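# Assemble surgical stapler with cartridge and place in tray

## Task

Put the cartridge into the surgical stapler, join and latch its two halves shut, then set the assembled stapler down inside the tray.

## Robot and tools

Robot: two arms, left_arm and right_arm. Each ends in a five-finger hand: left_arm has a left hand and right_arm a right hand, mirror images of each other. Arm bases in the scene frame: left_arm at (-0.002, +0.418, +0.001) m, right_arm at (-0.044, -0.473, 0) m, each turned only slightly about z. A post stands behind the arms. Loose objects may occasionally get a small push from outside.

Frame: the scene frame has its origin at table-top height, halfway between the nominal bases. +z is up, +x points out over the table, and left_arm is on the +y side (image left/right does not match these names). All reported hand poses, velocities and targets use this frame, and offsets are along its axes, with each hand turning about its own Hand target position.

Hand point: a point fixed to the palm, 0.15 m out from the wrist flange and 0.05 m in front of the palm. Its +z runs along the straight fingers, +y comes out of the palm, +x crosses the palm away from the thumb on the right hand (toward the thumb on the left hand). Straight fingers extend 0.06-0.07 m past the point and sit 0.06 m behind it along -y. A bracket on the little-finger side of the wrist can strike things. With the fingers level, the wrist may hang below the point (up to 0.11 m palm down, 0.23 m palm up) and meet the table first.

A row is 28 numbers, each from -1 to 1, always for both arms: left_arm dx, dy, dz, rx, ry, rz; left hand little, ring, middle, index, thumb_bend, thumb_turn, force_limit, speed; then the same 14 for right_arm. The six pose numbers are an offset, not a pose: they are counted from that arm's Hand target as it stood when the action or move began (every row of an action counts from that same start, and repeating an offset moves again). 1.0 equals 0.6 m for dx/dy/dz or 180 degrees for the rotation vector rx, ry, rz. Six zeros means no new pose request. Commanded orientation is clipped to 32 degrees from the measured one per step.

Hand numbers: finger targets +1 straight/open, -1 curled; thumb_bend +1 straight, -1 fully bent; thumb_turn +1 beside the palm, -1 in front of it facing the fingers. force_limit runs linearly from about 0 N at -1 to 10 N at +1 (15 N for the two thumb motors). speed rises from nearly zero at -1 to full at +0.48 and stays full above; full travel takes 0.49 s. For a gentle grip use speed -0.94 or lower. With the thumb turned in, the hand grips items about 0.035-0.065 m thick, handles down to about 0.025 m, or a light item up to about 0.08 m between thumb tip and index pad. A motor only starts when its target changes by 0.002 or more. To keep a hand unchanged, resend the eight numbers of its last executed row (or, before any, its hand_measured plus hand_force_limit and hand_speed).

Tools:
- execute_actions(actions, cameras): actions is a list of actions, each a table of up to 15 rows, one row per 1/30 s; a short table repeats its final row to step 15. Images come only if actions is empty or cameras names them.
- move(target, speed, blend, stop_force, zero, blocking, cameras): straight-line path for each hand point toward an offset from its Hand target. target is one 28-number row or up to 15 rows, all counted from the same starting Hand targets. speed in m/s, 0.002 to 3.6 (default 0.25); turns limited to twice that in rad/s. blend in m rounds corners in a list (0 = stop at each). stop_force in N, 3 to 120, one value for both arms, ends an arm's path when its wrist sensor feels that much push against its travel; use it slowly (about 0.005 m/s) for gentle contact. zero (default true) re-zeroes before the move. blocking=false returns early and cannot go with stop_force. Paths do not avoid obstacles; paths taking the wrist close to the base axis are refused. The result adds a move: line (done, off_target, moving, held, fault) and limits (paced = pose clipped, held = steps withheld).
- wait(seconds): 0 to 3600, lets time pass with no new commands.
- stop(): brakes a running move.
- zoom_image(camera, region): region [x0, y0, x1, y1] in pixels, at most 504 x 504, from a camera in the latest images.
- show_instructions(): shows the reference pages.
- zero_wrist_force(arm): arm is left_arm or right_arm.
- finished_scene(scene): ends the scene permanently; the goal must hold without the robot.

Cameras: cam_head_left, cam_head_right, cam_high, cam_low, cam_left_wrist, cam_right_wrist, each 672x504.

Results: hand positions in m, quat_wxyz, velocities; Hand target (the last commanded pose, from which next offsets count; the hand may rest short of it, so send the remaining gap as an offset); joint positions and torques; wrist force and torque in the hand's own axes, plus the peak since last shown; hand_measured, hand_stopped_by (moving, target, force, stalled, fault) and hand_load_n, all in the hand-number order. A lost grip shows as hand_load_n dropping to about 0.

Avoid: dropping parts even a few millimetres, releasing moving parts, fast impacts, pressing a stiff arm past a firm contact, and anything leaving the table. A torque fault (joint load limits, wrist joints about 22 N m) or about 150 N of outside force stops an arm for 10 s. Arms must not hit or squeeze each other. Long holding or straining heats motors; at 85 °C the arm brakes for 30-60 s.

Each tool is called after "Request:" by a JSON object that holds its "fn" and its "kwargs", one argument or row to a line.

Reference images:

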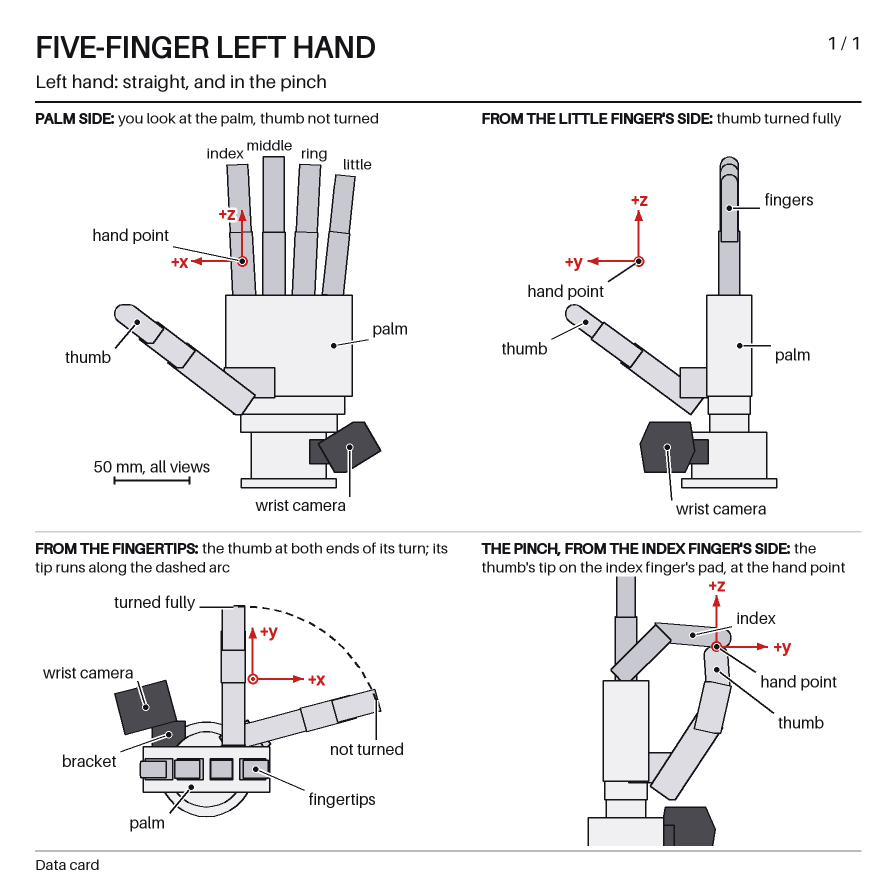

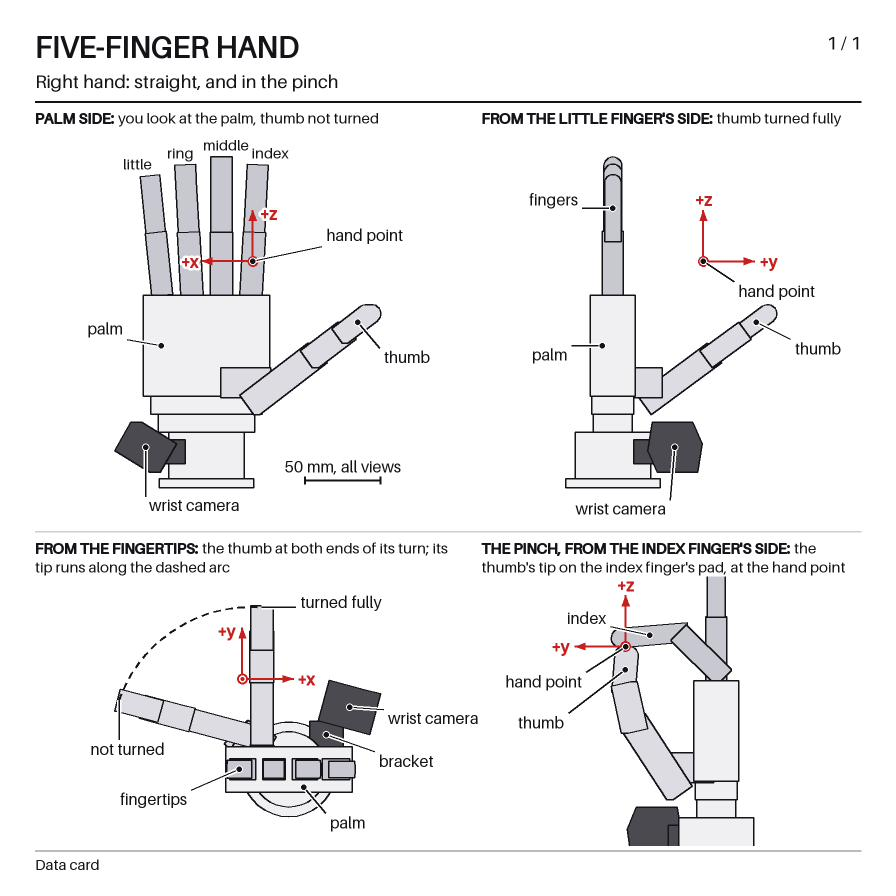

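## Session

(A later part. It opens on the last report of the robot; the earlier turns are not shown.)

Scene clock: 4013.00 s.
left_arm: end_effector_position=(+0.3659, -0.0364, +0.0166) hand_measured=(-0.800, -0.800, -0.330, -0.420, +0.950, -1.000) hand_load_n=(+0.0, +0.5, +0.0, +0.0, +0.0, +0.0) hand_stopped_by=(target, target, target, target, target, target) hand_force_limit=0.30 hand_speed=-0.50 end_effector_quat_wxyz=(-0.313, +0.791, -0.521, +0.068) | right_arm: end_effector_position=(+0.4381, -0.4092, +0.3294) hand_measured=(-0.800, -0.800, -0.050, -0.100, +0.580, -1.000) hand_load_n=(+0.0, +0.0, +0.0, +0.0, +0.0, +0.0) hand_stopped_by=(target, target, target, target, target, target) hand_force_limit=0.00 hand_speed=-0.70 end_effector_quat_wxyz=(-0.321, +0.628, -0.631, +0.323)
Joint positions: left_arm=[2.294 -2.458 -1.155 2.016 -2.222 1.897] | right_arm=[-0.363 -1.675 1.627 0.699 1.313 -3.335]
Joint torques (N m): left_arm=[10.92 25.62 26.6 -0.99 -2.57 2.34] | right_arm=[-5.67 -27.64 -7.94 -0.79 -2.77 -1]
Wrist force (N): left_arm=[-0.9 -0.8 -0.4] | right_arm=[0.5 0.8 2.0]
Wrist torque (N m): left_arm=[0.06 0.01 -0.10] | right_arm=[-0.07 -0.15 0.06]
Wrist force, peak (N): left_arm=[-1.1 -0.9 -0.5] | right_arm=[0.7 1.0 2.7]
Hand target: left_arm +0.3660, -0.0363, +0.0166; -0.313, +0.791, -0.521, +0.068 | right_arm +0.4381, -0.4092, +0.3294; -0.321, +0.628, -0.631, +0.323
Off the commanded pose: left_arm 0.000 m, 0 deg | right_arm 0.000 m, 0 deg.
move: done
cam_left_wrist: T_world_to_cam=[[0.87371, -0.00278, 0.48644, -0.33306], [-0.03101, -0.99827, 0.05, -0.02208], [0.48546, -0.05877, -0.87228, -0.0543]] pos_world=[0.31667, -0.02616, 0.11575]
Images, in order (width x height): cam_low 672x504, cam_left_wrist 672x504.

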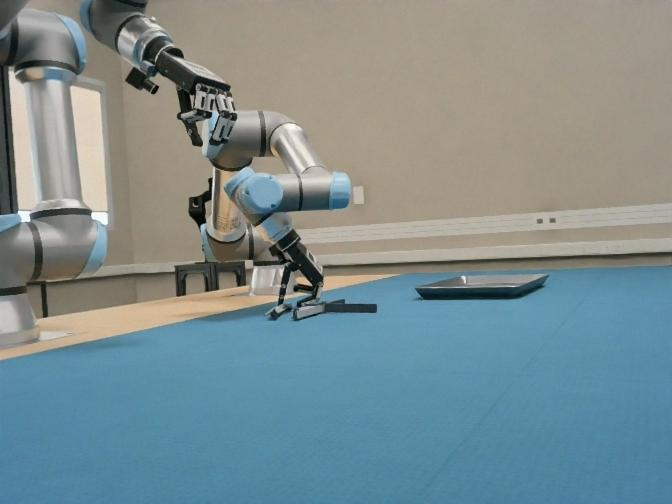

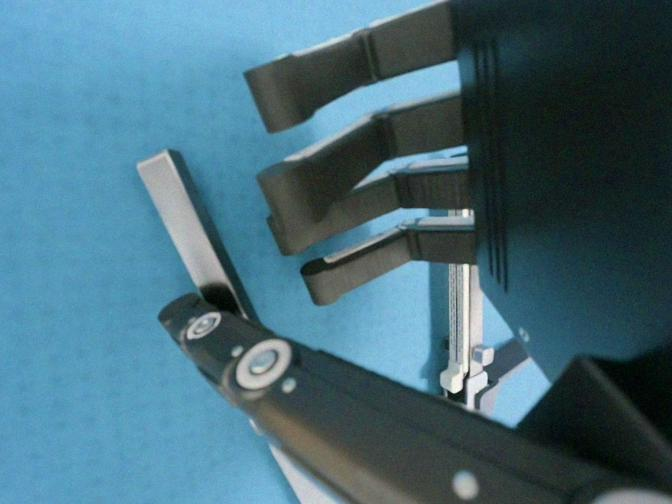

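Request:
{"fn": "move", "kwargs": {
  "target": [0,0,0,0,0,0,-0.8,-0.8,-0.33,-0.42,0.8,-1,-0.3,-0.85,0,0,0,0,0,0,-0.8,-0.8,-0.05,-0.1,0.58,-1,0.0,-0.7],
  "cameras": ["cam_left_wrist","cam_low"]
}}

Request:
{"fn": "zoom_image", "kwargs": {
  "camera": "cam_low",
  "region": [255, 285, 315, 330]
}}

Request:
{"fn": "zoom_image", "kwargs": {
  "camera": "cam_left_wrist",
  "region": [100, 120, 350, 504]
}}

Scene clock: 4069.37 s.
left_arm: end_effector_position=(+0.3660, -0.0363, +0.0166) hand_measured=(-0.800, -0.800, -0.330, -0.420, +0.800, -1.000) hand_load_n=(+0.0, +0.5, +0.0, +0.5, +0.0, +0.0) hand_stopped_by=(target, target, target, target, target, target) hand_force_limit=-0.30 hand_speed=-0.85 end_effector_quat_wxyz=(-0.313, +0.791, -0.521, +0.068) | right_arm: end_effector_position=(+0.4381, -0.4092, +0.3294) hand_measured=(-0.800, -0.800, -0.050, -0.100, +0.580, -1.000) hand_load_n=(+0.0, +0.0, +0.0, +0.0, +0.0, +0.0) hand_stopped_by=(target, target, target, target, target, target) hand_force_limit=0.00 hand_speed=-0.70 end_effector_quat_wxyz=(-0.321, +0.628, -0.631, +0.323)
Joint positions: left_arm=[2.294 -2.458 -1.155 2.017 -2.222 1.898] | right_arm=[-0.363 -1.675 1.627 0.699 1.313 -3.335]
Joint torques (N m): left_arm=[11.01 27.38 25.88 -0.97 -2.56 2.26] | right_arm=[-6.2 -26.42 -8.26 -0.68 -2.77 -1.09]
Wrist force (N): left_arm=[-1.0 -0.7 -0.4] | right_arm=[0.4 0.6 2.5]
Wrist torque (N m): left_arm=[0.06 0.02 -0.10] | right_arm=[-0.12 -0.16 0.05]
Wrist force, peak (N): left_arm=[-1.0 -0.9 -0.6] | right_arm=[0.6 0.5 2.9]
Hand target: left_arm +0.3660, -0.0363, +0.0166; -0.313, +0.791, -0.521, +0.068 | right_arm +0.4381, -0.4092, +0.3294; -0.321, +0.628, -0.631, +0.323
Off the commanded pose: left_arm 0.000 m, 0 deg | right_arm 0.000 m, 0 deg.
move: done
cam_left_wrist: T_world_to_cam=[[0.87371, -0.00278, 0.48644, -0.33318], [-0.03101, -0.99827, 0.05, -0.02207], [0.48546, -0.05877, -0.87228, -0.05448]] pos_world=[0.31687, -0.02616, 0.11565]
Images, in order (width x height): cam_low 672x504, cam_left_wrist 672x504.

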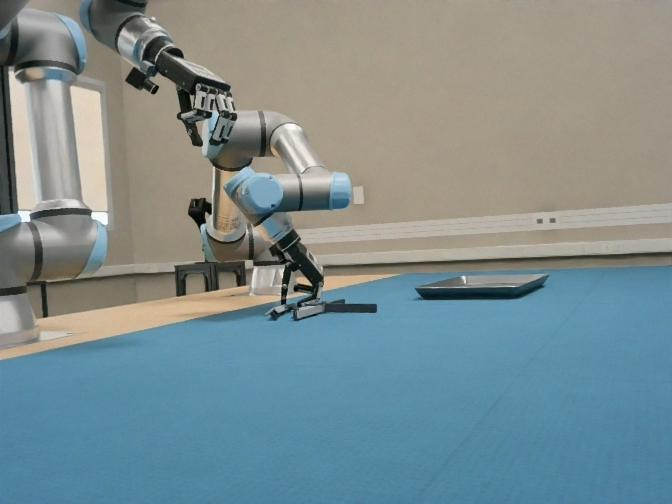

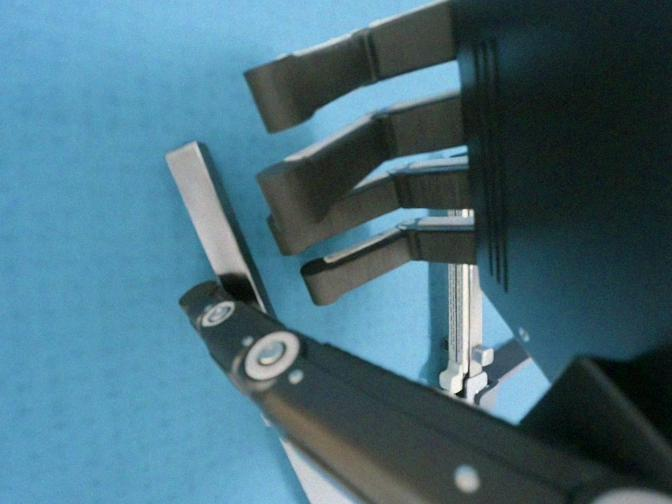

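Scaled by 8.400 from the camera's image (finer frame: 960x720).

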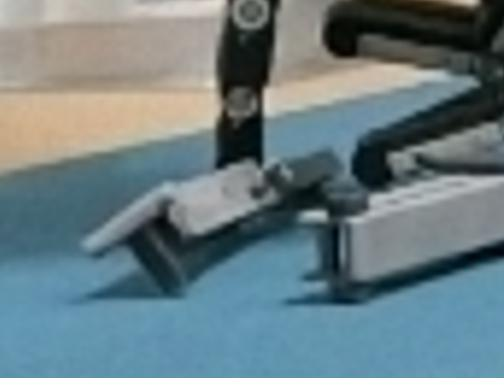

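Scaled by 1.312 from the camera's image (finer frame: 960x720).

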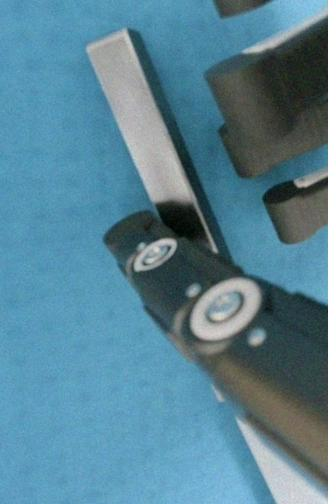

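Request:
{"fn": "move", "kwargs": {
  "target": [
    [0,0,0,0,0,0,-0.8,-0.8,-0.33,-0.42,0.95,-1,-0.3,-0.5,0,0,0,0,0,0,-0.8,-0.8,-0.05,-0.1,0.58,-1,0.0,-0.7],
    [0,0,0.12,0,0,0,-0.8,-0.8,-0.33,-0.42,0.95,-1,-0.3,-0.5,0,0,0,0,0,0,-0.8,-0.8,-0.05,-0.1,0.58,-1,0.0,-0.7],
    [0.06,0.22,0.4,0,0,0,-0.8,-0.8,-0.33,-0.42,0.95,-1,-0.3,-0.5,-0.2,0.2,-0.15,0,0,0.12,-0.8,-0.8,-0.05,-0.1,0.58,-1,0.0,-0.7]
  ],
  "speed": [0.1,0.05,0.15],
  "cameras": ["cam_left_wrist","cam_right_wrist","cam_high"]
}}

Request:
{"fn": "zoom_image", "kwargs": {
  "camera": "cam_high",
  "region": [190, 190, 330, 320]
}}

Scene clock: 4117.40 s.
left_arm: end_effector_position=(+0.4020, +0.0956, +0.2564) hand_measured=(-0.800, -0.800, -0.330, -0.420, +0.950, -1.000) hand_load_n=(+0.0, +0.0, +0.0, +0.0, +0.0, +0.0) hand_stopped_by=(target, target, target, target, target, target) hand_force_limit=-0.30 hand_speed=-0.50 end_effector_quat_wxyz=(-0.313, +0.791, -0.521, +0.068) | right_arm: end_effector_position=(+0.3182, -0.2893, +0.2395) hand_measured=(-0.800, -0.800, -0.050, -0.100, +0.580, -1.000) hand_load_n=(+0.5, +0.0, +0.0, +0.0, +0.0, +0.0) hand_stopped_by=(target, target, target, target, target, target) hand_force_limit=0.00 hand_speed=-0.70 end_effector_quat_wxyz=(-0.375, +0.735, -0.502, +0.257)
Joint positions: left_arm=[2.526 -2.05 -1.166 1.794 -2.207 2.186] | right_arm=[-0.224 -1.875 2.022 0.559 1.127 -3.494]
Joint torques (N m): left_arm=[8.91 55.14 29.41 -4.25 0.5 2.52] | right_arm=[8.84 -19.4 -7.83 -0.93 -3.42 -1.46]
Wrist force (N): left_arm=[-0.9 -0.8 -0.2] | right_arm=[0.7 1.0 2.6]
Wrist torque (N m): left_arm=[0.02 -0.01 -0.09] | right_arm=[-0.01 -0.22 -0.01]
Wrist force, peak (N): left_arm=[-1.3 -1.6 -0.6] | right_arm=[0.6 1.1 3.0]
Hand target: left_arm +0.4020, +0.0957, +0.2566; -0.313, +0.791, -0.521, +0.068 | right_arm +0.3181, -0.2892, +0.2394; -0.375, +0.735, -0.502, +0.257
Off the commanded pose: left_arm 0.000 m, 0 deg | right_arm 0.000 m, 0 deg.
move: done
cam_left_wrist: T_world_to_cam=[[0.87371, -0.00278, 0.48644, -0.48088], [-0.03101, -0.99827, 0.05, 0.09872], [0.48546, -0.05877, -0.87228, 0.1451]] pos_world=[0.35277, 0.10574, 0.35555]
cam_right_wrist: T_world_to_cam=[[-0.42887, -0.41889, -0.80038, 0.20964], [-0.79378, 0.5977, 0.11253, 0.40539], [0.43125, 0.68358, -0.58884, 0.31752]] pos_world=[0.27477, -0.37154, 0.30914]
Images, in order (width x height): cam_high 672x504, cam_left_wrist 672x504, cam_right_wrist 672x504.

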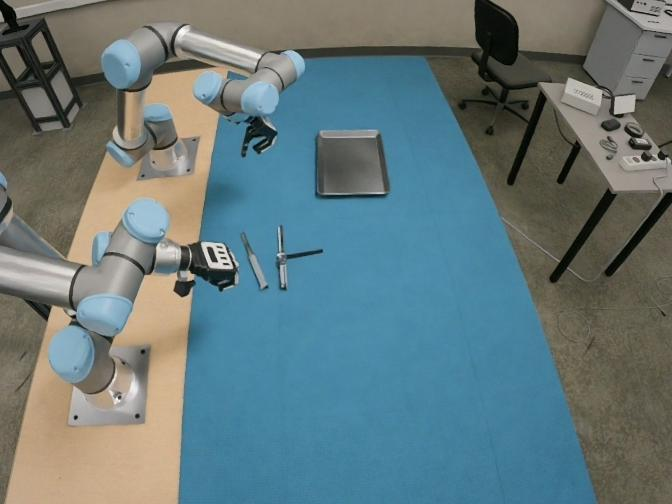

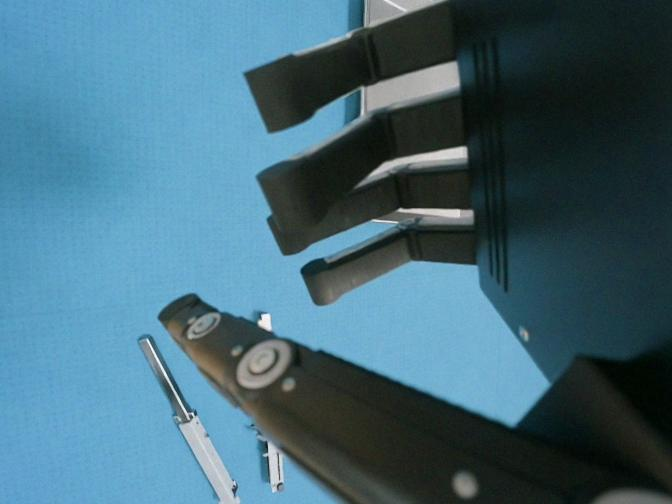

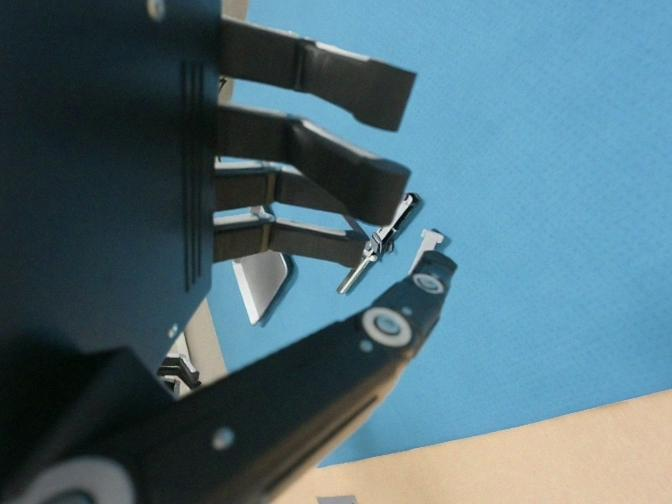

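Scaled by 3.600 from the camera's image (finer frame: 960x720).

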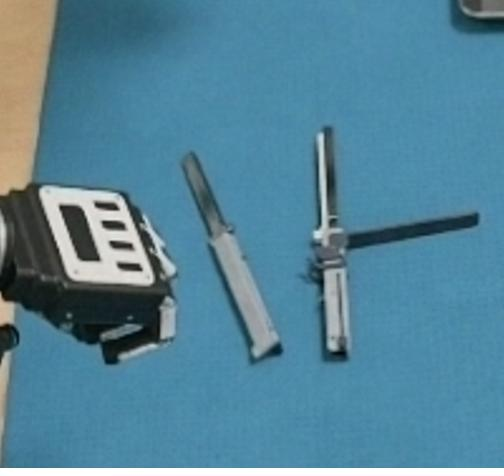

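Request:
{"fn": "zoom_image", "kwargs": {
  "camera": "cam_left_wrist",
  "region": [120, 310, 320, 504]
}}

Request:
{"fn": "zoom_image", "kwargs": {
  "camera": "cam_right_wrist",
  "region": [320, 170, 480, 320]
}}

Scaled by 2.520 from the camera's image (finer frame: 960x720).

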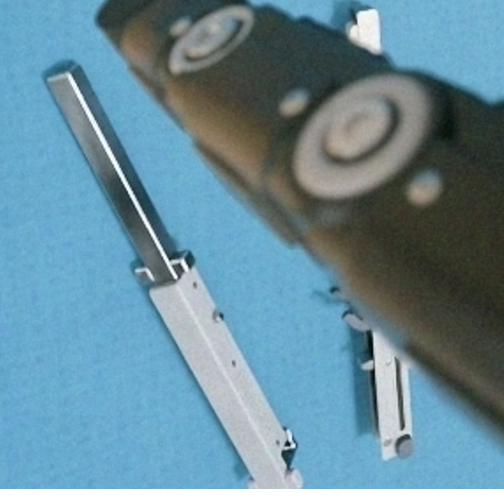

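Scaled by 3.150 from the camera's image (finer frame: 960x720).

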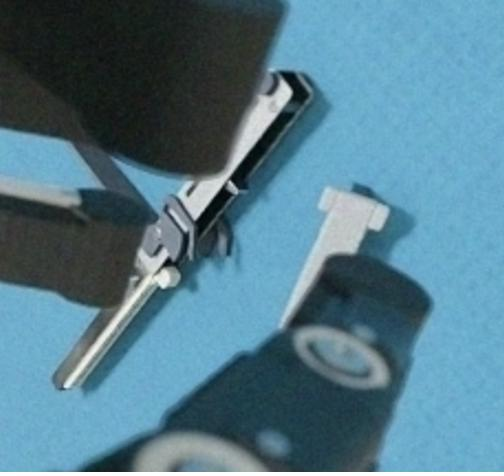

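Request:
{"fn": "move", "kwargs": {
  "target": [0,0,0,0,0,0,-0.8,-0.8,-0.33,-0.42,0.95,-1,-0.3,-0.5,0.088,0.262,-0.26,0,0,0,-0.8,-0.8,-0.18,-0.22,0.54,-1,0.0,-0.7],
  "speed": 0.15,
  "cameras": ["cam_right_wrist","cam_low"]
}}

Request:
{"fn": "zoom_image", "kwargs": {
  "camera": "cam_right_wrist",
  "region": [330, 20, 672, 480]
}}

Scene clock: 4148.80 s.
left_arm: end_effector_position=(+0.4020, +0.0957, +0.2566) hand_measured=(-0.800, -0.800, -0.330, -0.420, +0.950, -1.000) hand_load_n=(+0.0, +0.0, +0.0, +0.0, +0.0, -0.5) hand_stopped_by=(target, target, target, target, target, target) hand_force_limit=-0.30 hand_speed=-0.50 end_effector_quat_wxyz=(-0.313, +0.791, -0.521, +0.068) | right_arm: end_effector_position=(+0.3708, -0.1320, +0.0835) hand_measured=(-0.800, -0.800, -0.180, -0.220, +0.540, -1.000) hand_load_n=(+0.0, +0.0, +0.5, +0.5, +0.0, +0.0) hand_stopped_by=(target, target, target, target, target, target) hand_force_limit=0.00 hand_speed=-0.70 end_effector_quat_wxyz=(-0.375, +0.735, -0.502, +0.257)
Joint positions: left_arm=[2.526 -2.05 -1.166 1.794 -2.207 2.187] | right_arm=[0.344 -1.385 1.983 0.028 1.578 -3.137]
Joint torques (N m): left_arm=[9.26 55.28 30.14 -4.13 0.29 2.54] | right_arm=[8.45 -6.96 -31.68 -1.34 2.91 1.61]
Wrist force (N): left_arm=[-0.9 -0.7 -0.4] | right_arm=[1.0 0.6 2.5]
Wrist torque (N m): left_arm=[0.05 0.00 -0.10] | right_arm=[-0.13 -0.26 -0.11]
Wrist force, peak (N): left_arm=[-1.1 -0.9 -0.4] | right_arm=[1.5 0.9 3.3]
Hand target: left_arm +0.4020, +0.0957, +0.2566; -0.313, +0.791, -0.521, +0.068 | right_arm +0.3709, -0.1320, +0.0834; -0.375, +0.735, -0.502, +0.257
Off the commanded pose: left_arm 0.000 m, 0 deg | right_arm 0.000 m, 0 deg.
move: done
cam_right_wrist: T_world_to_cam=[[-0.42876, -0.41902, -0.80037, 0.17312], [-0.79395, 0.59748, 0.11252, 0.37075], [0.43106, 0.6837, -0.58885, 0.0956]] pos_world=[0.32737, -0.21434, 0.15314]
Images, in order (width x height): cam_low 672x504, cam_right_wrist 672x504.

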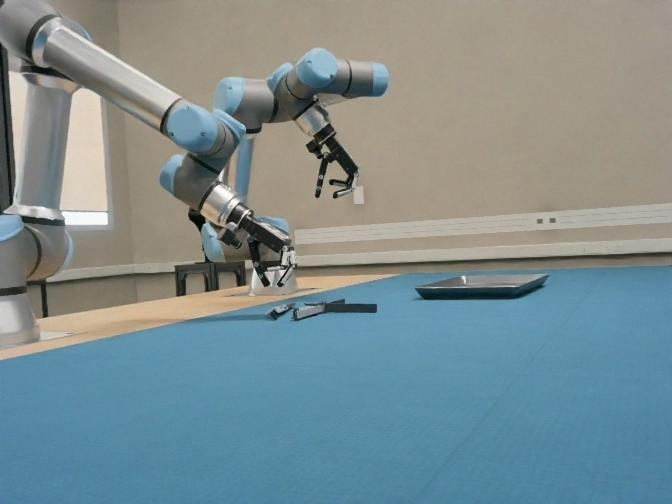

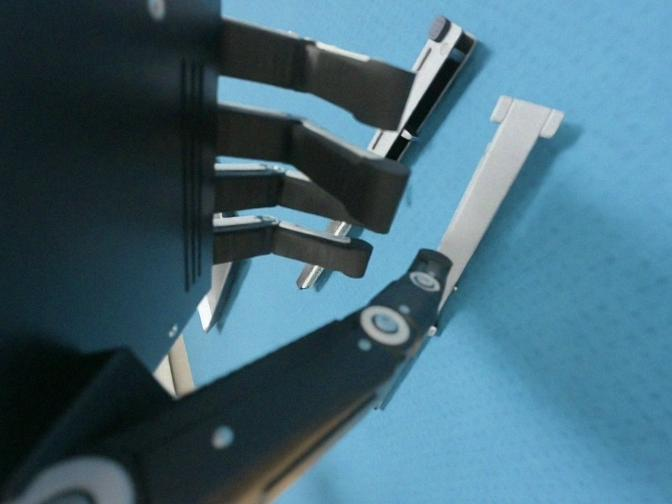

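Scaled by 1.096 from the camera's image (finer frame: 960x720).

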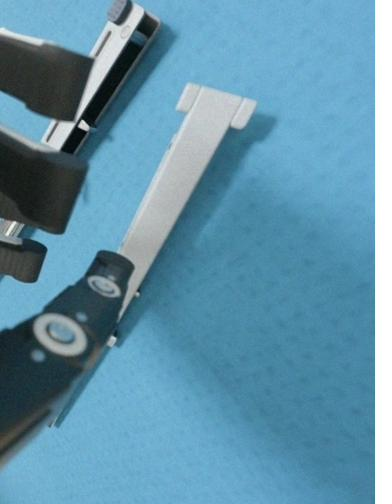

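Request:
{"fn": "move", "kwargs": {
  "target": [
    [0,0,0,0,0,0,-0.8,-0.8,-0.33,-0.42,0.95,-1,-0.3,-0.5,0.0112,0.0075,0,0,0,-0.0178,-0.8,-0.8,-0.18,-0.22,0.58,-1,0.0,-0.7],
    [0,0,0,0,0,0,-0.8,-0.8,-0.33,-0.42,0.95,-1,-0.3,-0.5,0.0112,0.0075,-0.074,0,0,-0.0178,-0.8,-0.8,-0.18,-0.22,0.58,-1,0.0,-0.7]
  ],
  "speed": 0.06,
  "cameras": ["cam_right_wrist","cam_low"]
}}

Request:
{"fn": "zoom_image", "kwargs": {
  "camera": "cam_right_wrist",
  "region": [250, 20, 592, 380]
}}

Request:
{"fn": "zoom_image", "kwargs": {
  "camera": "cam_low",
  "region": [250, 270, 320, 330]
}}

Scene clock: 4187.70 s.
left_arm: end_effector_position=(+0.4020, +0.0957, +0.2566) hand_measured=(-0.800, -0.800, -0.330, -0.420, +0.950, -1.000) hand_load_n=(+0.0, +0.0, +0.0, +0.0, +0.0, +0.0) hand_stopped_by=(target, target, target, target, target, target) hand_force_limit=-0.30 hand_speed=-0.50 end_effector_quat_wxyz=(-0.313, +0.791, -0.521, +0.068) | right_arm: end_effector_position=(+0.3776, -0.1275, +0.0391) hand_measured=(-0.800, -0.800, -0.180, -0.220, +0.580, -1.000) hand_load_n=(+0.0, +0.0, +0.0, +0.0, +0.0, -0.5) hand_stopped_by=(target, target, target, target, target, target) hand_force_limit=0.00 hand_speed=-0.70 end_effector_quat_wxyz=(-0.368, +0.721, -0.523, +0.268)
Joint positions: left_arm=[2.526 -2.05 -1.166 1.794 -2.207 2.187] | right_arm=[0.376 -1.293 2.004 -0.083 1.649 -3.086]
Joint torques (N m): left_arm=[8.98 54.62 29.43 -3.64 0.48 2.45] | right_arm=[9.01 -8.46 -4.27 -0.94 2.68 1.52]
Wrist force (N): left_arm=[-0.8 -0.9 -0.4] | right_arm=[1.1 0.5 2.2]
Wrist torque (N m): left_arm=[0.03 -0.02 -0.09] | right_arm=[-0.13 -0.27 -0.09]
Wrist force, peak (N): left_arm=[-1.2 -1.0 -0.2] | right_arm=[1.4 0.6 2.8]
Hand target: left_arm +0.4020, +0.0957, +0.2566; -0.313, +0.791, -0.521, +0.068 | right_arm +0.3776, -0.1275, +0.0390; -0.368, +0.721, -0.523, +0.268
Off the commanded pose: left_arm 0.000 m, 0 deg | right_arm 0.000 m, 0 deg.
move: done
cam_right_wrist: T_world_to_cam=[[-0.45151, -0.39439, -0.80037, 0.15414], [-0.7593, 0.64094, 0.11252, 0.37086], [0.46861, 0.65853, -0.58885, 0.04601]] pos_world=[0.32963, -0.20721, 0.10874]
Images, in order (width x height): cam_low 672x504, cam_right_wrist 672x504.

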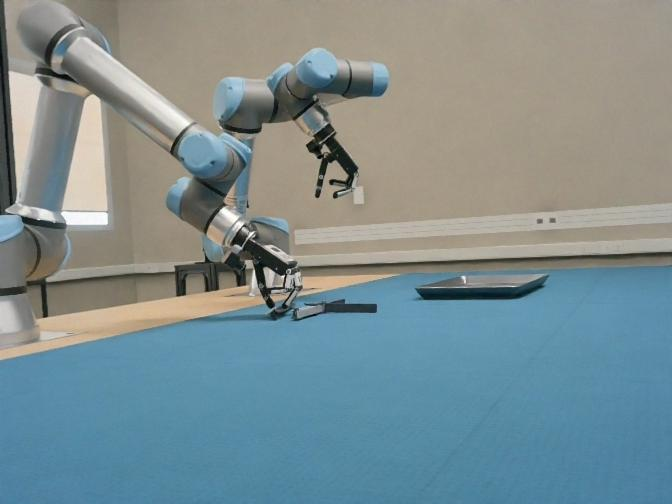

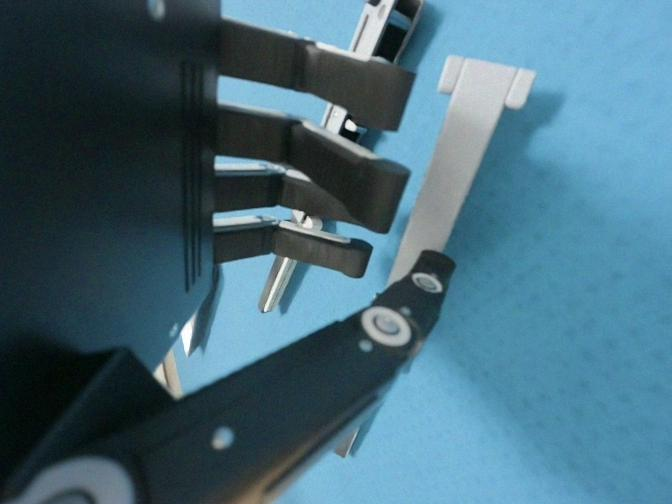

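Scaled by 1.400 from the camera's image (finer frame: 960x720).

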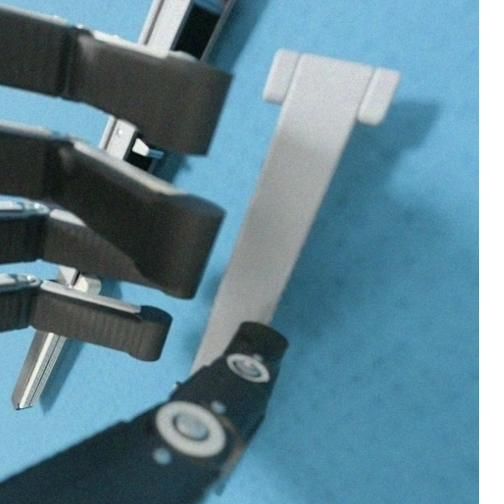

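Scaled by 7.200 from the camera's image (finer frame: 960x720).

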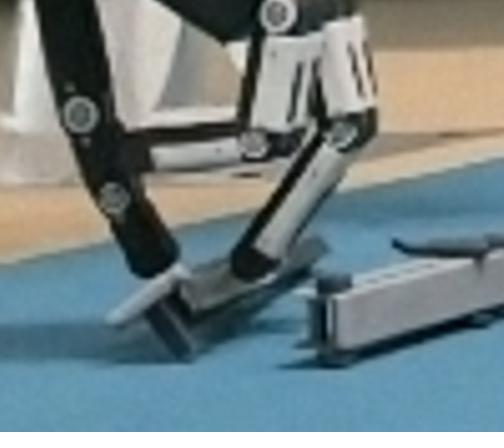

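Request:
{"fn": "move", "kwargs": {
  "target": [0,0,0,0,0,0,-0.8,-0.8,-0.33,-0.42,0.95,-1,-0.3,-0.5,0,0,-0.024,0,0,0,-0.8,-0.8,-0.18,-0.22,0.58,-1,0.0,-0.7],
  "speed": 0.015,
  "stop_force": 4
}}

Request:
{"fn": "move", "kwargs": {
  "target": [0,0,0,0,0,0,-0.8,-0.8,-0.33,-0.42,0.95,-1,-0.3,-0.5,0,0,0,0,0,0,-0.8,-0.8,-0.4,-0.42,0.42,-1,-0.6,-0.92],
  "cameras": ["cam_right_wrist","cam_low"]
}}

Request:
{"fn": "zoom_image", "kwargs": {
  "camera": "cam_low",
  "region": [250, 270, 320, 330]
}}

Scene clock: 4197.30 s.
left_arm: end_effector_position=(+0.4020, +0.0957, +0.2566) hand_measured=(-0.800, -0.800, -0.330, -0.420, +0.950, -1.000) hand_load_n=(+0.0, +0.0, +0.5, +0.0, +0.0, +0.0) hand_stopped_by=(target, target, target, target, target, target) hand_force_limit=-0.30 hand_speed=-0.50 end_effector_quat_wxyz=(-0.313, +0.791, -0.521, +0.068) | right_arm: end_effector_position=(+0.3776, -0.1275, +0.0246) hand_measured=(-0.800, -0.800, -0.180, -0.220, +0.580, -1.000) hand_load_n=(+0.0, +0.0, +0.0, +0.0, +0.0, -0.5) hand_stopped_by=(target, target, target, target, target, target) hand_force_limit=0.00 hand_speed=-0.70 end_effector_quat_wxyz=(-0.368, +0.721, -0.523, +0.268)
Joint positions: left_arm=[2.526 -2.05 -1.166 1.794 -2.207 2.187] | right_arm=[0.376 -1.267 2.018 -0.123 1.649 -3.086]
Joint torques (N m): left_arm=[9.04 55.26 29.81 -3.25 0.49 2.49] | right_arm=[7.87 -8.97 -3.33 -1.15 2.74 1.48]
Wrist force (N): left_arm=[-1.1 -0.8 -0.3] | right_arm=[1.2 0.8 2.1]
Wrist torque (N m): left_arm=[0.03 0.02 -0.10] | right_arm=[-0.07 -0.28 -0.07]
Wrist force, peak (N): left_arm=[-1.0 -1.1 -0.3] | right_arm=[1.4 0.4 2.6]
Hand target: left_arm +0.4020, +0.0957, +0.2566; -0.313, +0.791, -0.521, +0.068 | right_arm +0.3776, -0.1275, +0.0246; -0.368, +0.721, -0.523, +0.268
Off the commanded pose: left_arm 0.000 m, 0 deg | right_arm 0.000 m, 0 deg.
move: done

Scene clock: 4197.93 s.
left_arm: end_effector_position=(+0.4020, +0.0957, +0.2566) hand_measured=(-0.800, -0.800, -0.330, -0.420, +0.950, -1.000) hand_load_n=(+0.0, +0.0, +0.0, +0.0, +0.0, +0.0) hand_stopped_by=(target, target, target, target, target, target) hand_force_limit=-0.30 hand_speed=-0.50 end_effector_quat_wxyz=(-0.313, +0.791, -0.521, +0.068) | right_arm: end_effector_position=(+0.3776, -0.1275, +0.0246) hand_measured=(-0.800, -0.800, -0.254, -0.300, +0.544, -1.000) hand_load_n=(+0.0, +0.5, +2.5, +1.5, +3.5, +0.0) hand_stopped_by=(target, target, force, force, force, target) hand_force_limit=-0.60 hand_speed=-0.92 end_effector_quat_wxyz=(-0.368, +0.721, -0.523, +0.268)
Joint positions: left_arm=[2.526 -2.05 -1.166 1.794 -2.207 2.187] | right_arm=[0.376 -1.267 2.018 -0.123 1.649 -3.086]
Joint torques (N m): left_arm=[8.99 55.1 29.7 -3.23 0.3 2.47] | right_arm=[7.84 -10.24 -4.4 -0.8 2.68 1.47]
Wrist force (N): left_arm=[-1.0 -0.9 -0.3] | right_arm=[0.9 1.6 2.8]
Wrist torque (N m): left_arm=[0.02 0.00 -0.09] | right_arm=[-0.04 -0.26 -0.06]
Wrist force, peak (N): left_arm=[-1.0 -1.0 -0.4] | right_arm=[1.1 1.5 3.2]
Hand target: left_arm +0.4020, +0.0957, +0.2566; -0.313, +0.791, -0.521, +0.068 | right_arm +0.3776, -0.1275, +0.0246; -0.368, +0.721, -0.523, +0.268
Off the commanded pose: left_arm 0.000 m, 0 deg | right_arm 0.000 m, 0 deg.
move: done
cam_right_wrist: T_world_to_cam=[[-0.45145, -0.39444, -0.80038, 0.14251], [-0.75934, 0.64091, 0.11245, 0.3725], [0.46861, 0.65853, -0.58885, 0.03747]] pos_world=[0.32963, -0.20721, 0.09424]
Images, in order (width x height): cam_low 672x504, cam_right_wrist 672x504.

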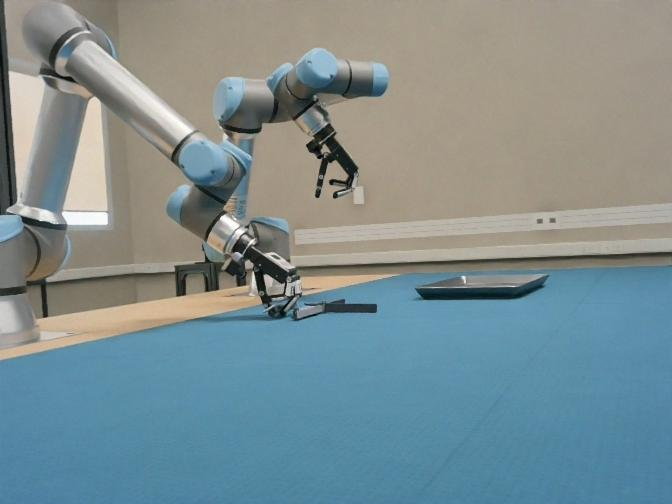

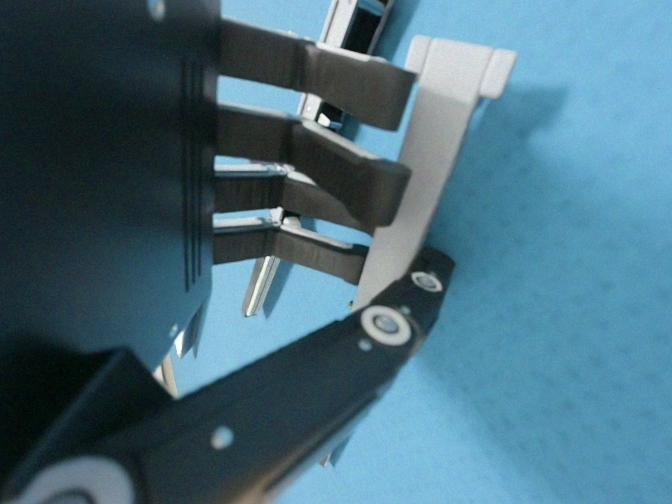

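Scaled by 7.200 from the camera's image (finer frame: 960x720).

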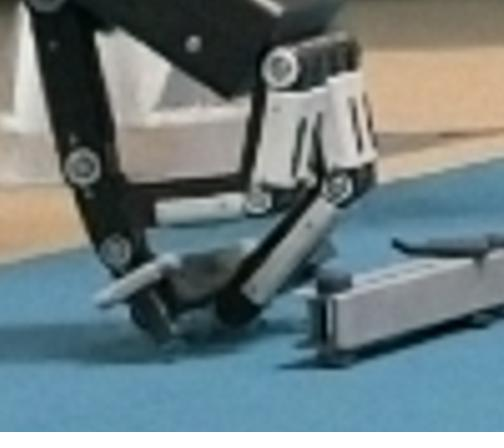

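Request:
{"fn": "move", "kwargs": {
  "target": [0,0,0,0,0,0,-0.8,-0.8,-0.33,-0.42,0.95,-1,-0.3,-0.5,0,0,0,0,0,0,-0.8,-0.8,-0.45,-0.47,0.4,-1,0.0,-0.92]
}}

Request:
{"fn": "move", "kwargs": {
  "target": [0,0,0,0,0,0,-0.8,-0.8,-0.33,-0.42,0.95,-1,-0.3,-0.5,0,0,0,0,0,0,-0.8,-0.8,-0.5,-0.5,0.38,-1,0.4,-0.92],
  "cameras": ["cam_right_wrist","cam_low"]
}}

Request:
{"fn": "zoom_image", "kwargs": {
  "camera": "cam_low",
  "region": [250, 270, 320, 330]
}}

Scene clock: 4209.40 s.
left_arm: end_effector_position=(+0.4020, +0.0957, +0.2566) hand_measured=(-0.800, -0.800, -0.330, -0.420, +0.950, -1.000) hand_load_n=(+0.0, +0.0, +0.0, +0.0, +0.0, +0.0) hand_stopped_by=(target, target, target, target, target, target) hand_force_limit=-0.30 hand_speed=-0.50 end_effector_quat_wxyz=(-0.313, +0.791, -0.521, +0.068) | right_arm: end_effector_position=(+0.3776, -0.1275, +0.0246) hand_measured=(-0.800, -0.800, -0.274, -0.328, +0.538, -1.000) hand_load_n=(+0.0, +0.0, +3.5, +4.0, +8.0, +0.0) hand_stopped_by=(target, target, force, force, force, target) hand_force_limit=0.00 hand_speed=-0.92 end_effector_quat_wxyz=(-0.368, +0.721, -0.523, +0.268)
Joint positions: left_arm=[2.526 -2.05 -1.166 1.794 -2.207 2.187] | right_arm=[0.376 -1.267 2.018 -0.123 1.649 -3.086]
Joint torques (N m): left_arm=[9.05 55.23 29.81 -2.95 0.35 2.28] | right_arm=[8.3 -15.36 -9.48 0.42 2.58 1.62]
Wrist force (N): left_arm=[-0.8 -0.9 -0.4] | right_arm=[1.5 1.5 2.7]
Wrist torque (N m): left_arm=[0.03 -0.01 -0.09] | right_arm=[-0.05 -0.35 -0.02]
Wrist force, peak (N): left_arm=[-1.0 -1.0 -0.5] | right_arm=[1.5 1.5 3.1]
Hand target: left_arm +0.4020, +0.0957, +0.2566; -0.313, +0.791, -0.521, +0.068 | right_arm +0.3776, -0.1275, +0.0246; -0.368, +0.721, -0.523, +0.268
Off the commanded pose: left_arm 0.000 m, 0 deg | right_arm 0.000 m, 0 deg.
move: done

Scene clock: 4209.90 s.
left_arm: end_effector_position=(+0.4020, +0.0957, +0.2566) hand_measured=(-0.800, -0.800, -0.330, -0.420, +0.950, -1.000) hand_load_n=(+0.0, +0.0, +0.0, +0.0, +0.0, +0.0) hand_stopped_by=(target, target, target, target, target, target) hand_force_limit=-0.30 hand_speed=-0.50 end_effector_quat_wxyz=(-0.313, +0.791, -0.521, +0.068) | right_arm: end_effector_position=(+0.3776, -0.1275, +0.0246) hand_measured=(-0.800, -0.800, -0.324, -0.378, +0.538, -1.000) hand_load_n=(+0.0, +0.0, +7.5, +7.5, +16.0, +0.0) hand_stopped_by=(target, target, force, force, force, target) hand_force_limit=0.40 hand_speed=-0.92 end_effector_quat_wxyz=(-0.368, +0.721, -0.523, +0.268)
Joint positions: left_arm=[2.526 -2.05 -1.166 1.794 -2.207 2.187] | right_arm=[0.376 -1.267 2.018 -0.123 1.649 -3.086]
Joint torques (N m): left_arm=[9.17 54.99 28.67 -3.05 0.39 2.38] | right_arm=[7.73 -16.01 -10.51 0.33 2.49 1.39]
Wrist force (N): left_arm=[-1.0 -0.9 -0.4] | right_arm=[1.0 1.1 2.6]
Wrist torque (N m): left_arm=[0.02 0.01 -0.10] | right_arm=[-0.09 -0.27 -0.07]
Wrist force, peak (N): left_arm=[-1.0 -1.1 -0.4] | right_arm=[1.6 1.4 2.7]
Hand target: left_arm +0.4020, +0.0957, +0.2566; -0.313, +0.791, -0.521, +0.068 | right_arm +0.3776, -0.1275, +0.0246; -0.368, +0.721, -0.523, +0.268
Off the commanded pose: left_arm 0.000 m, 0 deg | right_arm 0.000 m, 0 deg.
move: done
cam_right_wrist: T_world_to_cam=[[-0.45145, -0.39444, -0.80038, 0.14251], [-0.75934, 0.64091, 0.11245, 0.3725], [0.46861, 0.65853, -0.58885, 0.03747]] pos_world=[0.32963, -0.20721, 0.09424]
Images, in order (width x height): cam_low 672x504, cam_right_wrist 672x504.

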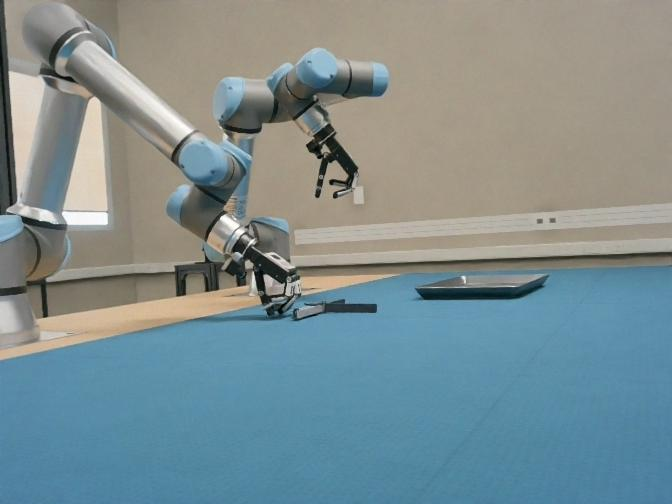

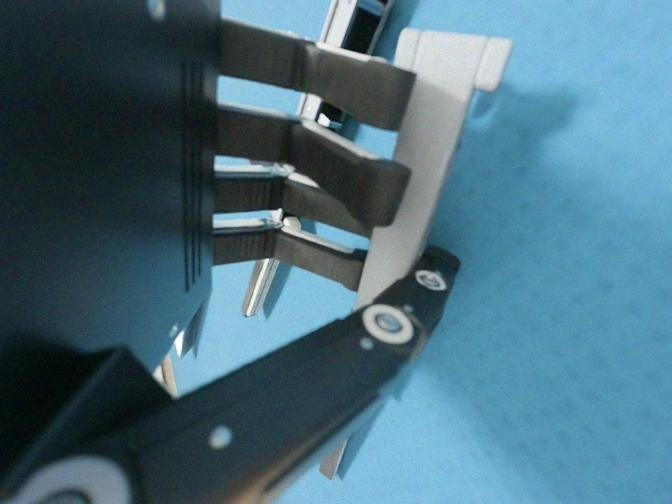

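Scaled by 7.200 from the camera's image (finer frame: 960x720).

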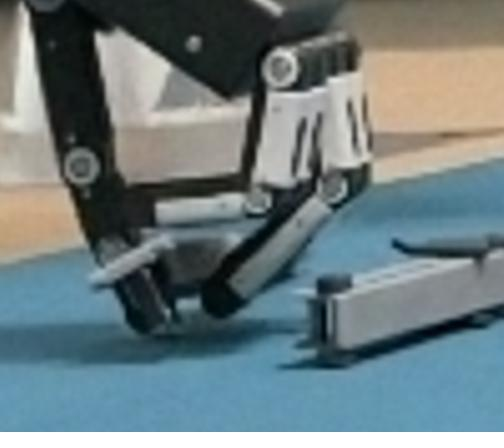

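Request:
{"fn": "move", "kwargs": {
  "target": [0,0,0,0,0,0,-0.8,-0.8,-0.33,-0.42,0.95,-1,-0.3,-0.5,0,0,0,0,0,0,-0.8,-0.8,-0.5,-0.5,0.543,-1,0.4,-0.92]
}}

Request:
{"fn": "move", "kwargs": {
  "target": [0,0,0,0,0,0,-0.8,-0.8,-0.33,-0.42,0.95,-1,-0.3,-0.5,0,0,0.1,0,0,0,-0.8,-0.8,-0.5,-0.5,0.543,-1,0.4,-0.92],
  "speed": 0.04,
  "cameras": ["cam_right_wrist","cam_low","cam_left_wrist"]
}}

Request:
{"fn": "zoom_image", "kwargs": {
  "camera": "cam_low",
  "region": [230, 230, 330, 320]
}}

Scene clock: 4222.20 s.
left_arm: end_effector_position=(+0.4020, +0.0957, +0.2566) hand_measured=(-0.800, -0.800, -0.330, -0.420, +0.950, -1.000) hand_load_n=(-0.5, +0.0, +0.0, +0.0, +0.0, +0.0) hand_stopped_by=(target, target, target, target, target, target) hand_force_limit=-0.30 hand_speed=-0.50 end_effector_quat_wxyz=(-0.313, +0.791, -0.521, +0.068) | right_arm: end_effector_position=(+0.3776, -0.1275, +0.0246) hand_measured=(-0.800, -0.800, -0.324, -0.378, +0.548, -1.000) hand_load_n=(+0.5, +0.0, +6.5, +6.5, +13.0, +0.5) hand_stopped_by=(target, target, force, force, force, target) hand_force_limit=0.40 hand_speed=-0.92 end_effector_quat_wxyz=(-0.368, +0.721, -0.523, +0.268)
Joint positions: left_arm=[2.526 -2.05 -1.166 1.794 -2.207 2.187] | right_arm=[0.376 -1.267 2.018 -0.123 1.649 -3.086]
Joint torques (N m): left_arm=[9.01 55 29.35 -2.8 0.54 2.53] | right_arm=[7.86 -21.03 -16.09 0.23 2.58 1.43]
Wrist force (N): left_arm=[-0.7 -0.8 -0.4] | right_arm=[1.4 1.2 2.4]
Wrist torque (N m): left_arm=[0.04 -0.03 -0.08] | right_arm=[-0.08 -0.32 -0.03]
Wrist force, peak (N): left_arm=[-1.0 -1.2 -0.3] | right_arm=[1.4 1.7 2.8]
Hand target: left_arm +0.4020, +0.0957, +0.2566; -0.313, +0.791, -0.521, +0.068 | right_arm +0.3776, -0.1275, +0.0246; -0.368, +0.721, -0.523, +0.268
Off the commanded pose: left_arm 0.000 m, 0 deg | right_arm 0.000 m, 0 deg.
move: done

Scene clock: 4224.17 s.
left_arm: end_effector_position=(+0.4020, +0.0957, +0.2566) hand_measured=(-0.800, -0.800, -0.330, -0.420, +0.950, -1.000) hand_load_n=(+0.0, +0.0, +0.5, +0.0, +0.0, +0.0) hand_stopped_by=(target, target, target, target, target, target) hand_force_limit=-0.30 hand_speed=-0.50 end_effector_quat_wxyz=(-0.313, +0.791, -0.521, +0.068) | right_arm: end_effector_position=(+0.3776, -0.1275, +0.0845) hand_measured=(-0.800, -0.800, -0.324, -0.378, +0.548, -1.000) hand_load_n=(-0.5, +0.0, +3.0, +6.0, +11.5, -1.5) hand_stopped_by=(target, target, force, force, force, target) hand_force_limit=0.40 hand_speed=-0.92 end_effector_quat_wxyz=(-0.368, +0.721, -0.523, +0.268)
Joint positions: left_arm=[2.526 -2.05 -1.166 1.794 -2.207 2.187] | right_arm=[0.376 -1.363 1.952 0.039 1.649 -3.086]
Joint torques (N m): left_arm=[9.25 55.22 29.39 -2.55 0.23 2.35] | right_arm=[5.06 -40.33 -32.63 1.01 2.48 1.06]
Wrist force (N): left_arm=[-0.9 -0.8 -0.3] | right_arm=[1.1 1.7 2.9]
Wrist torque (N m): left_arm=[0.04 -0.01 -0.09] | right_arm=[-0.04 -0.23 -0.09]
Wrist force, peak (N): left_arm=[-0.9 -1.2 -0.3] | right_arm=[1.4 1.6 3.3]
Hand target: left_arm +0.4020, +0.0957, +0.2566; -0.313, +0.791, -0.521, +0.068 | right_arm +0.3776, -0.1275, +0.0846; -0.368, +0.721, -0.523, +0.268
Off the commanded pose: left_arm 0.000 m, 0 deg | right_arm 0.000 m, 0 deg.
move: done
cam_left_wrist: T_world_to_cam=[[0.87371, -0.00278, 0.48644, -0.48102], [-0.03101, -0.99827, 0.05, 0.09882], [0.48546, -0.05877, -0.87228, 0.14514]] pos_world=[0.35287, 0.10584, 0.35565]
cam_right_wrist: T_world_to_cam=[[-0.45145, -0.39444, -0.80038, 0.19045], [-0.75934, 0.64091, 0.11245, 0.36577], [0.46861, 0.65853, -0.58885, 0.07275]] pos_world=[0.32963, -0.20721, 0.15414]
Images, in order (width x height): cam_low 672x504, cam_left_wrist 672x504, cam_right_wrist 672x504.

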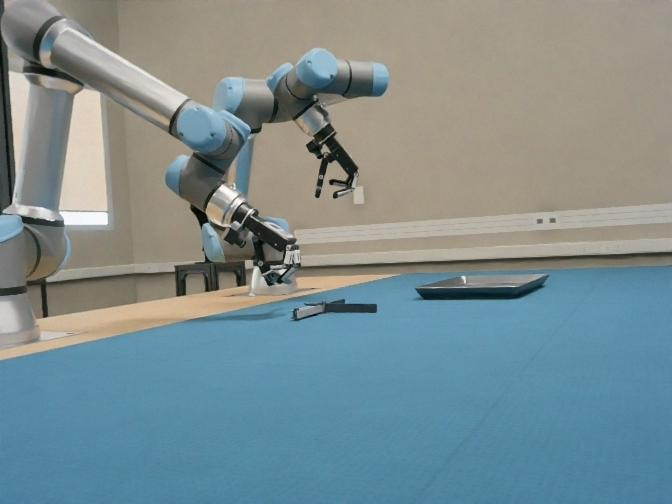

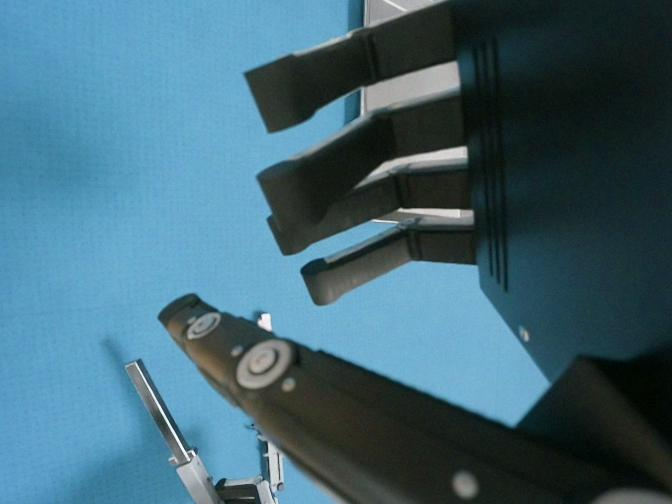

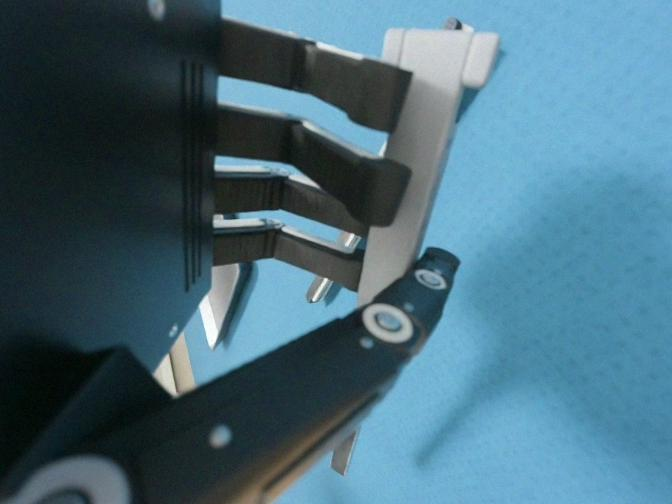

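Scaled by 5.040 from the camera's image (finer frame: 960x720).

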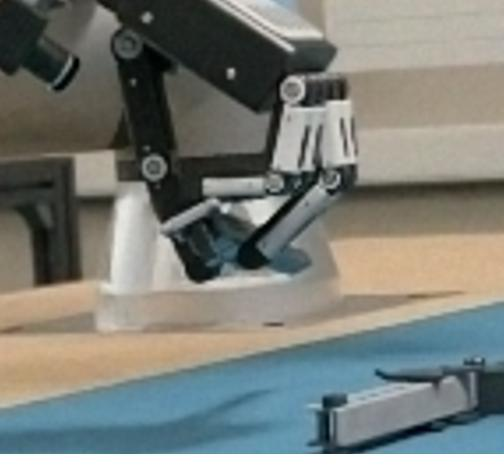

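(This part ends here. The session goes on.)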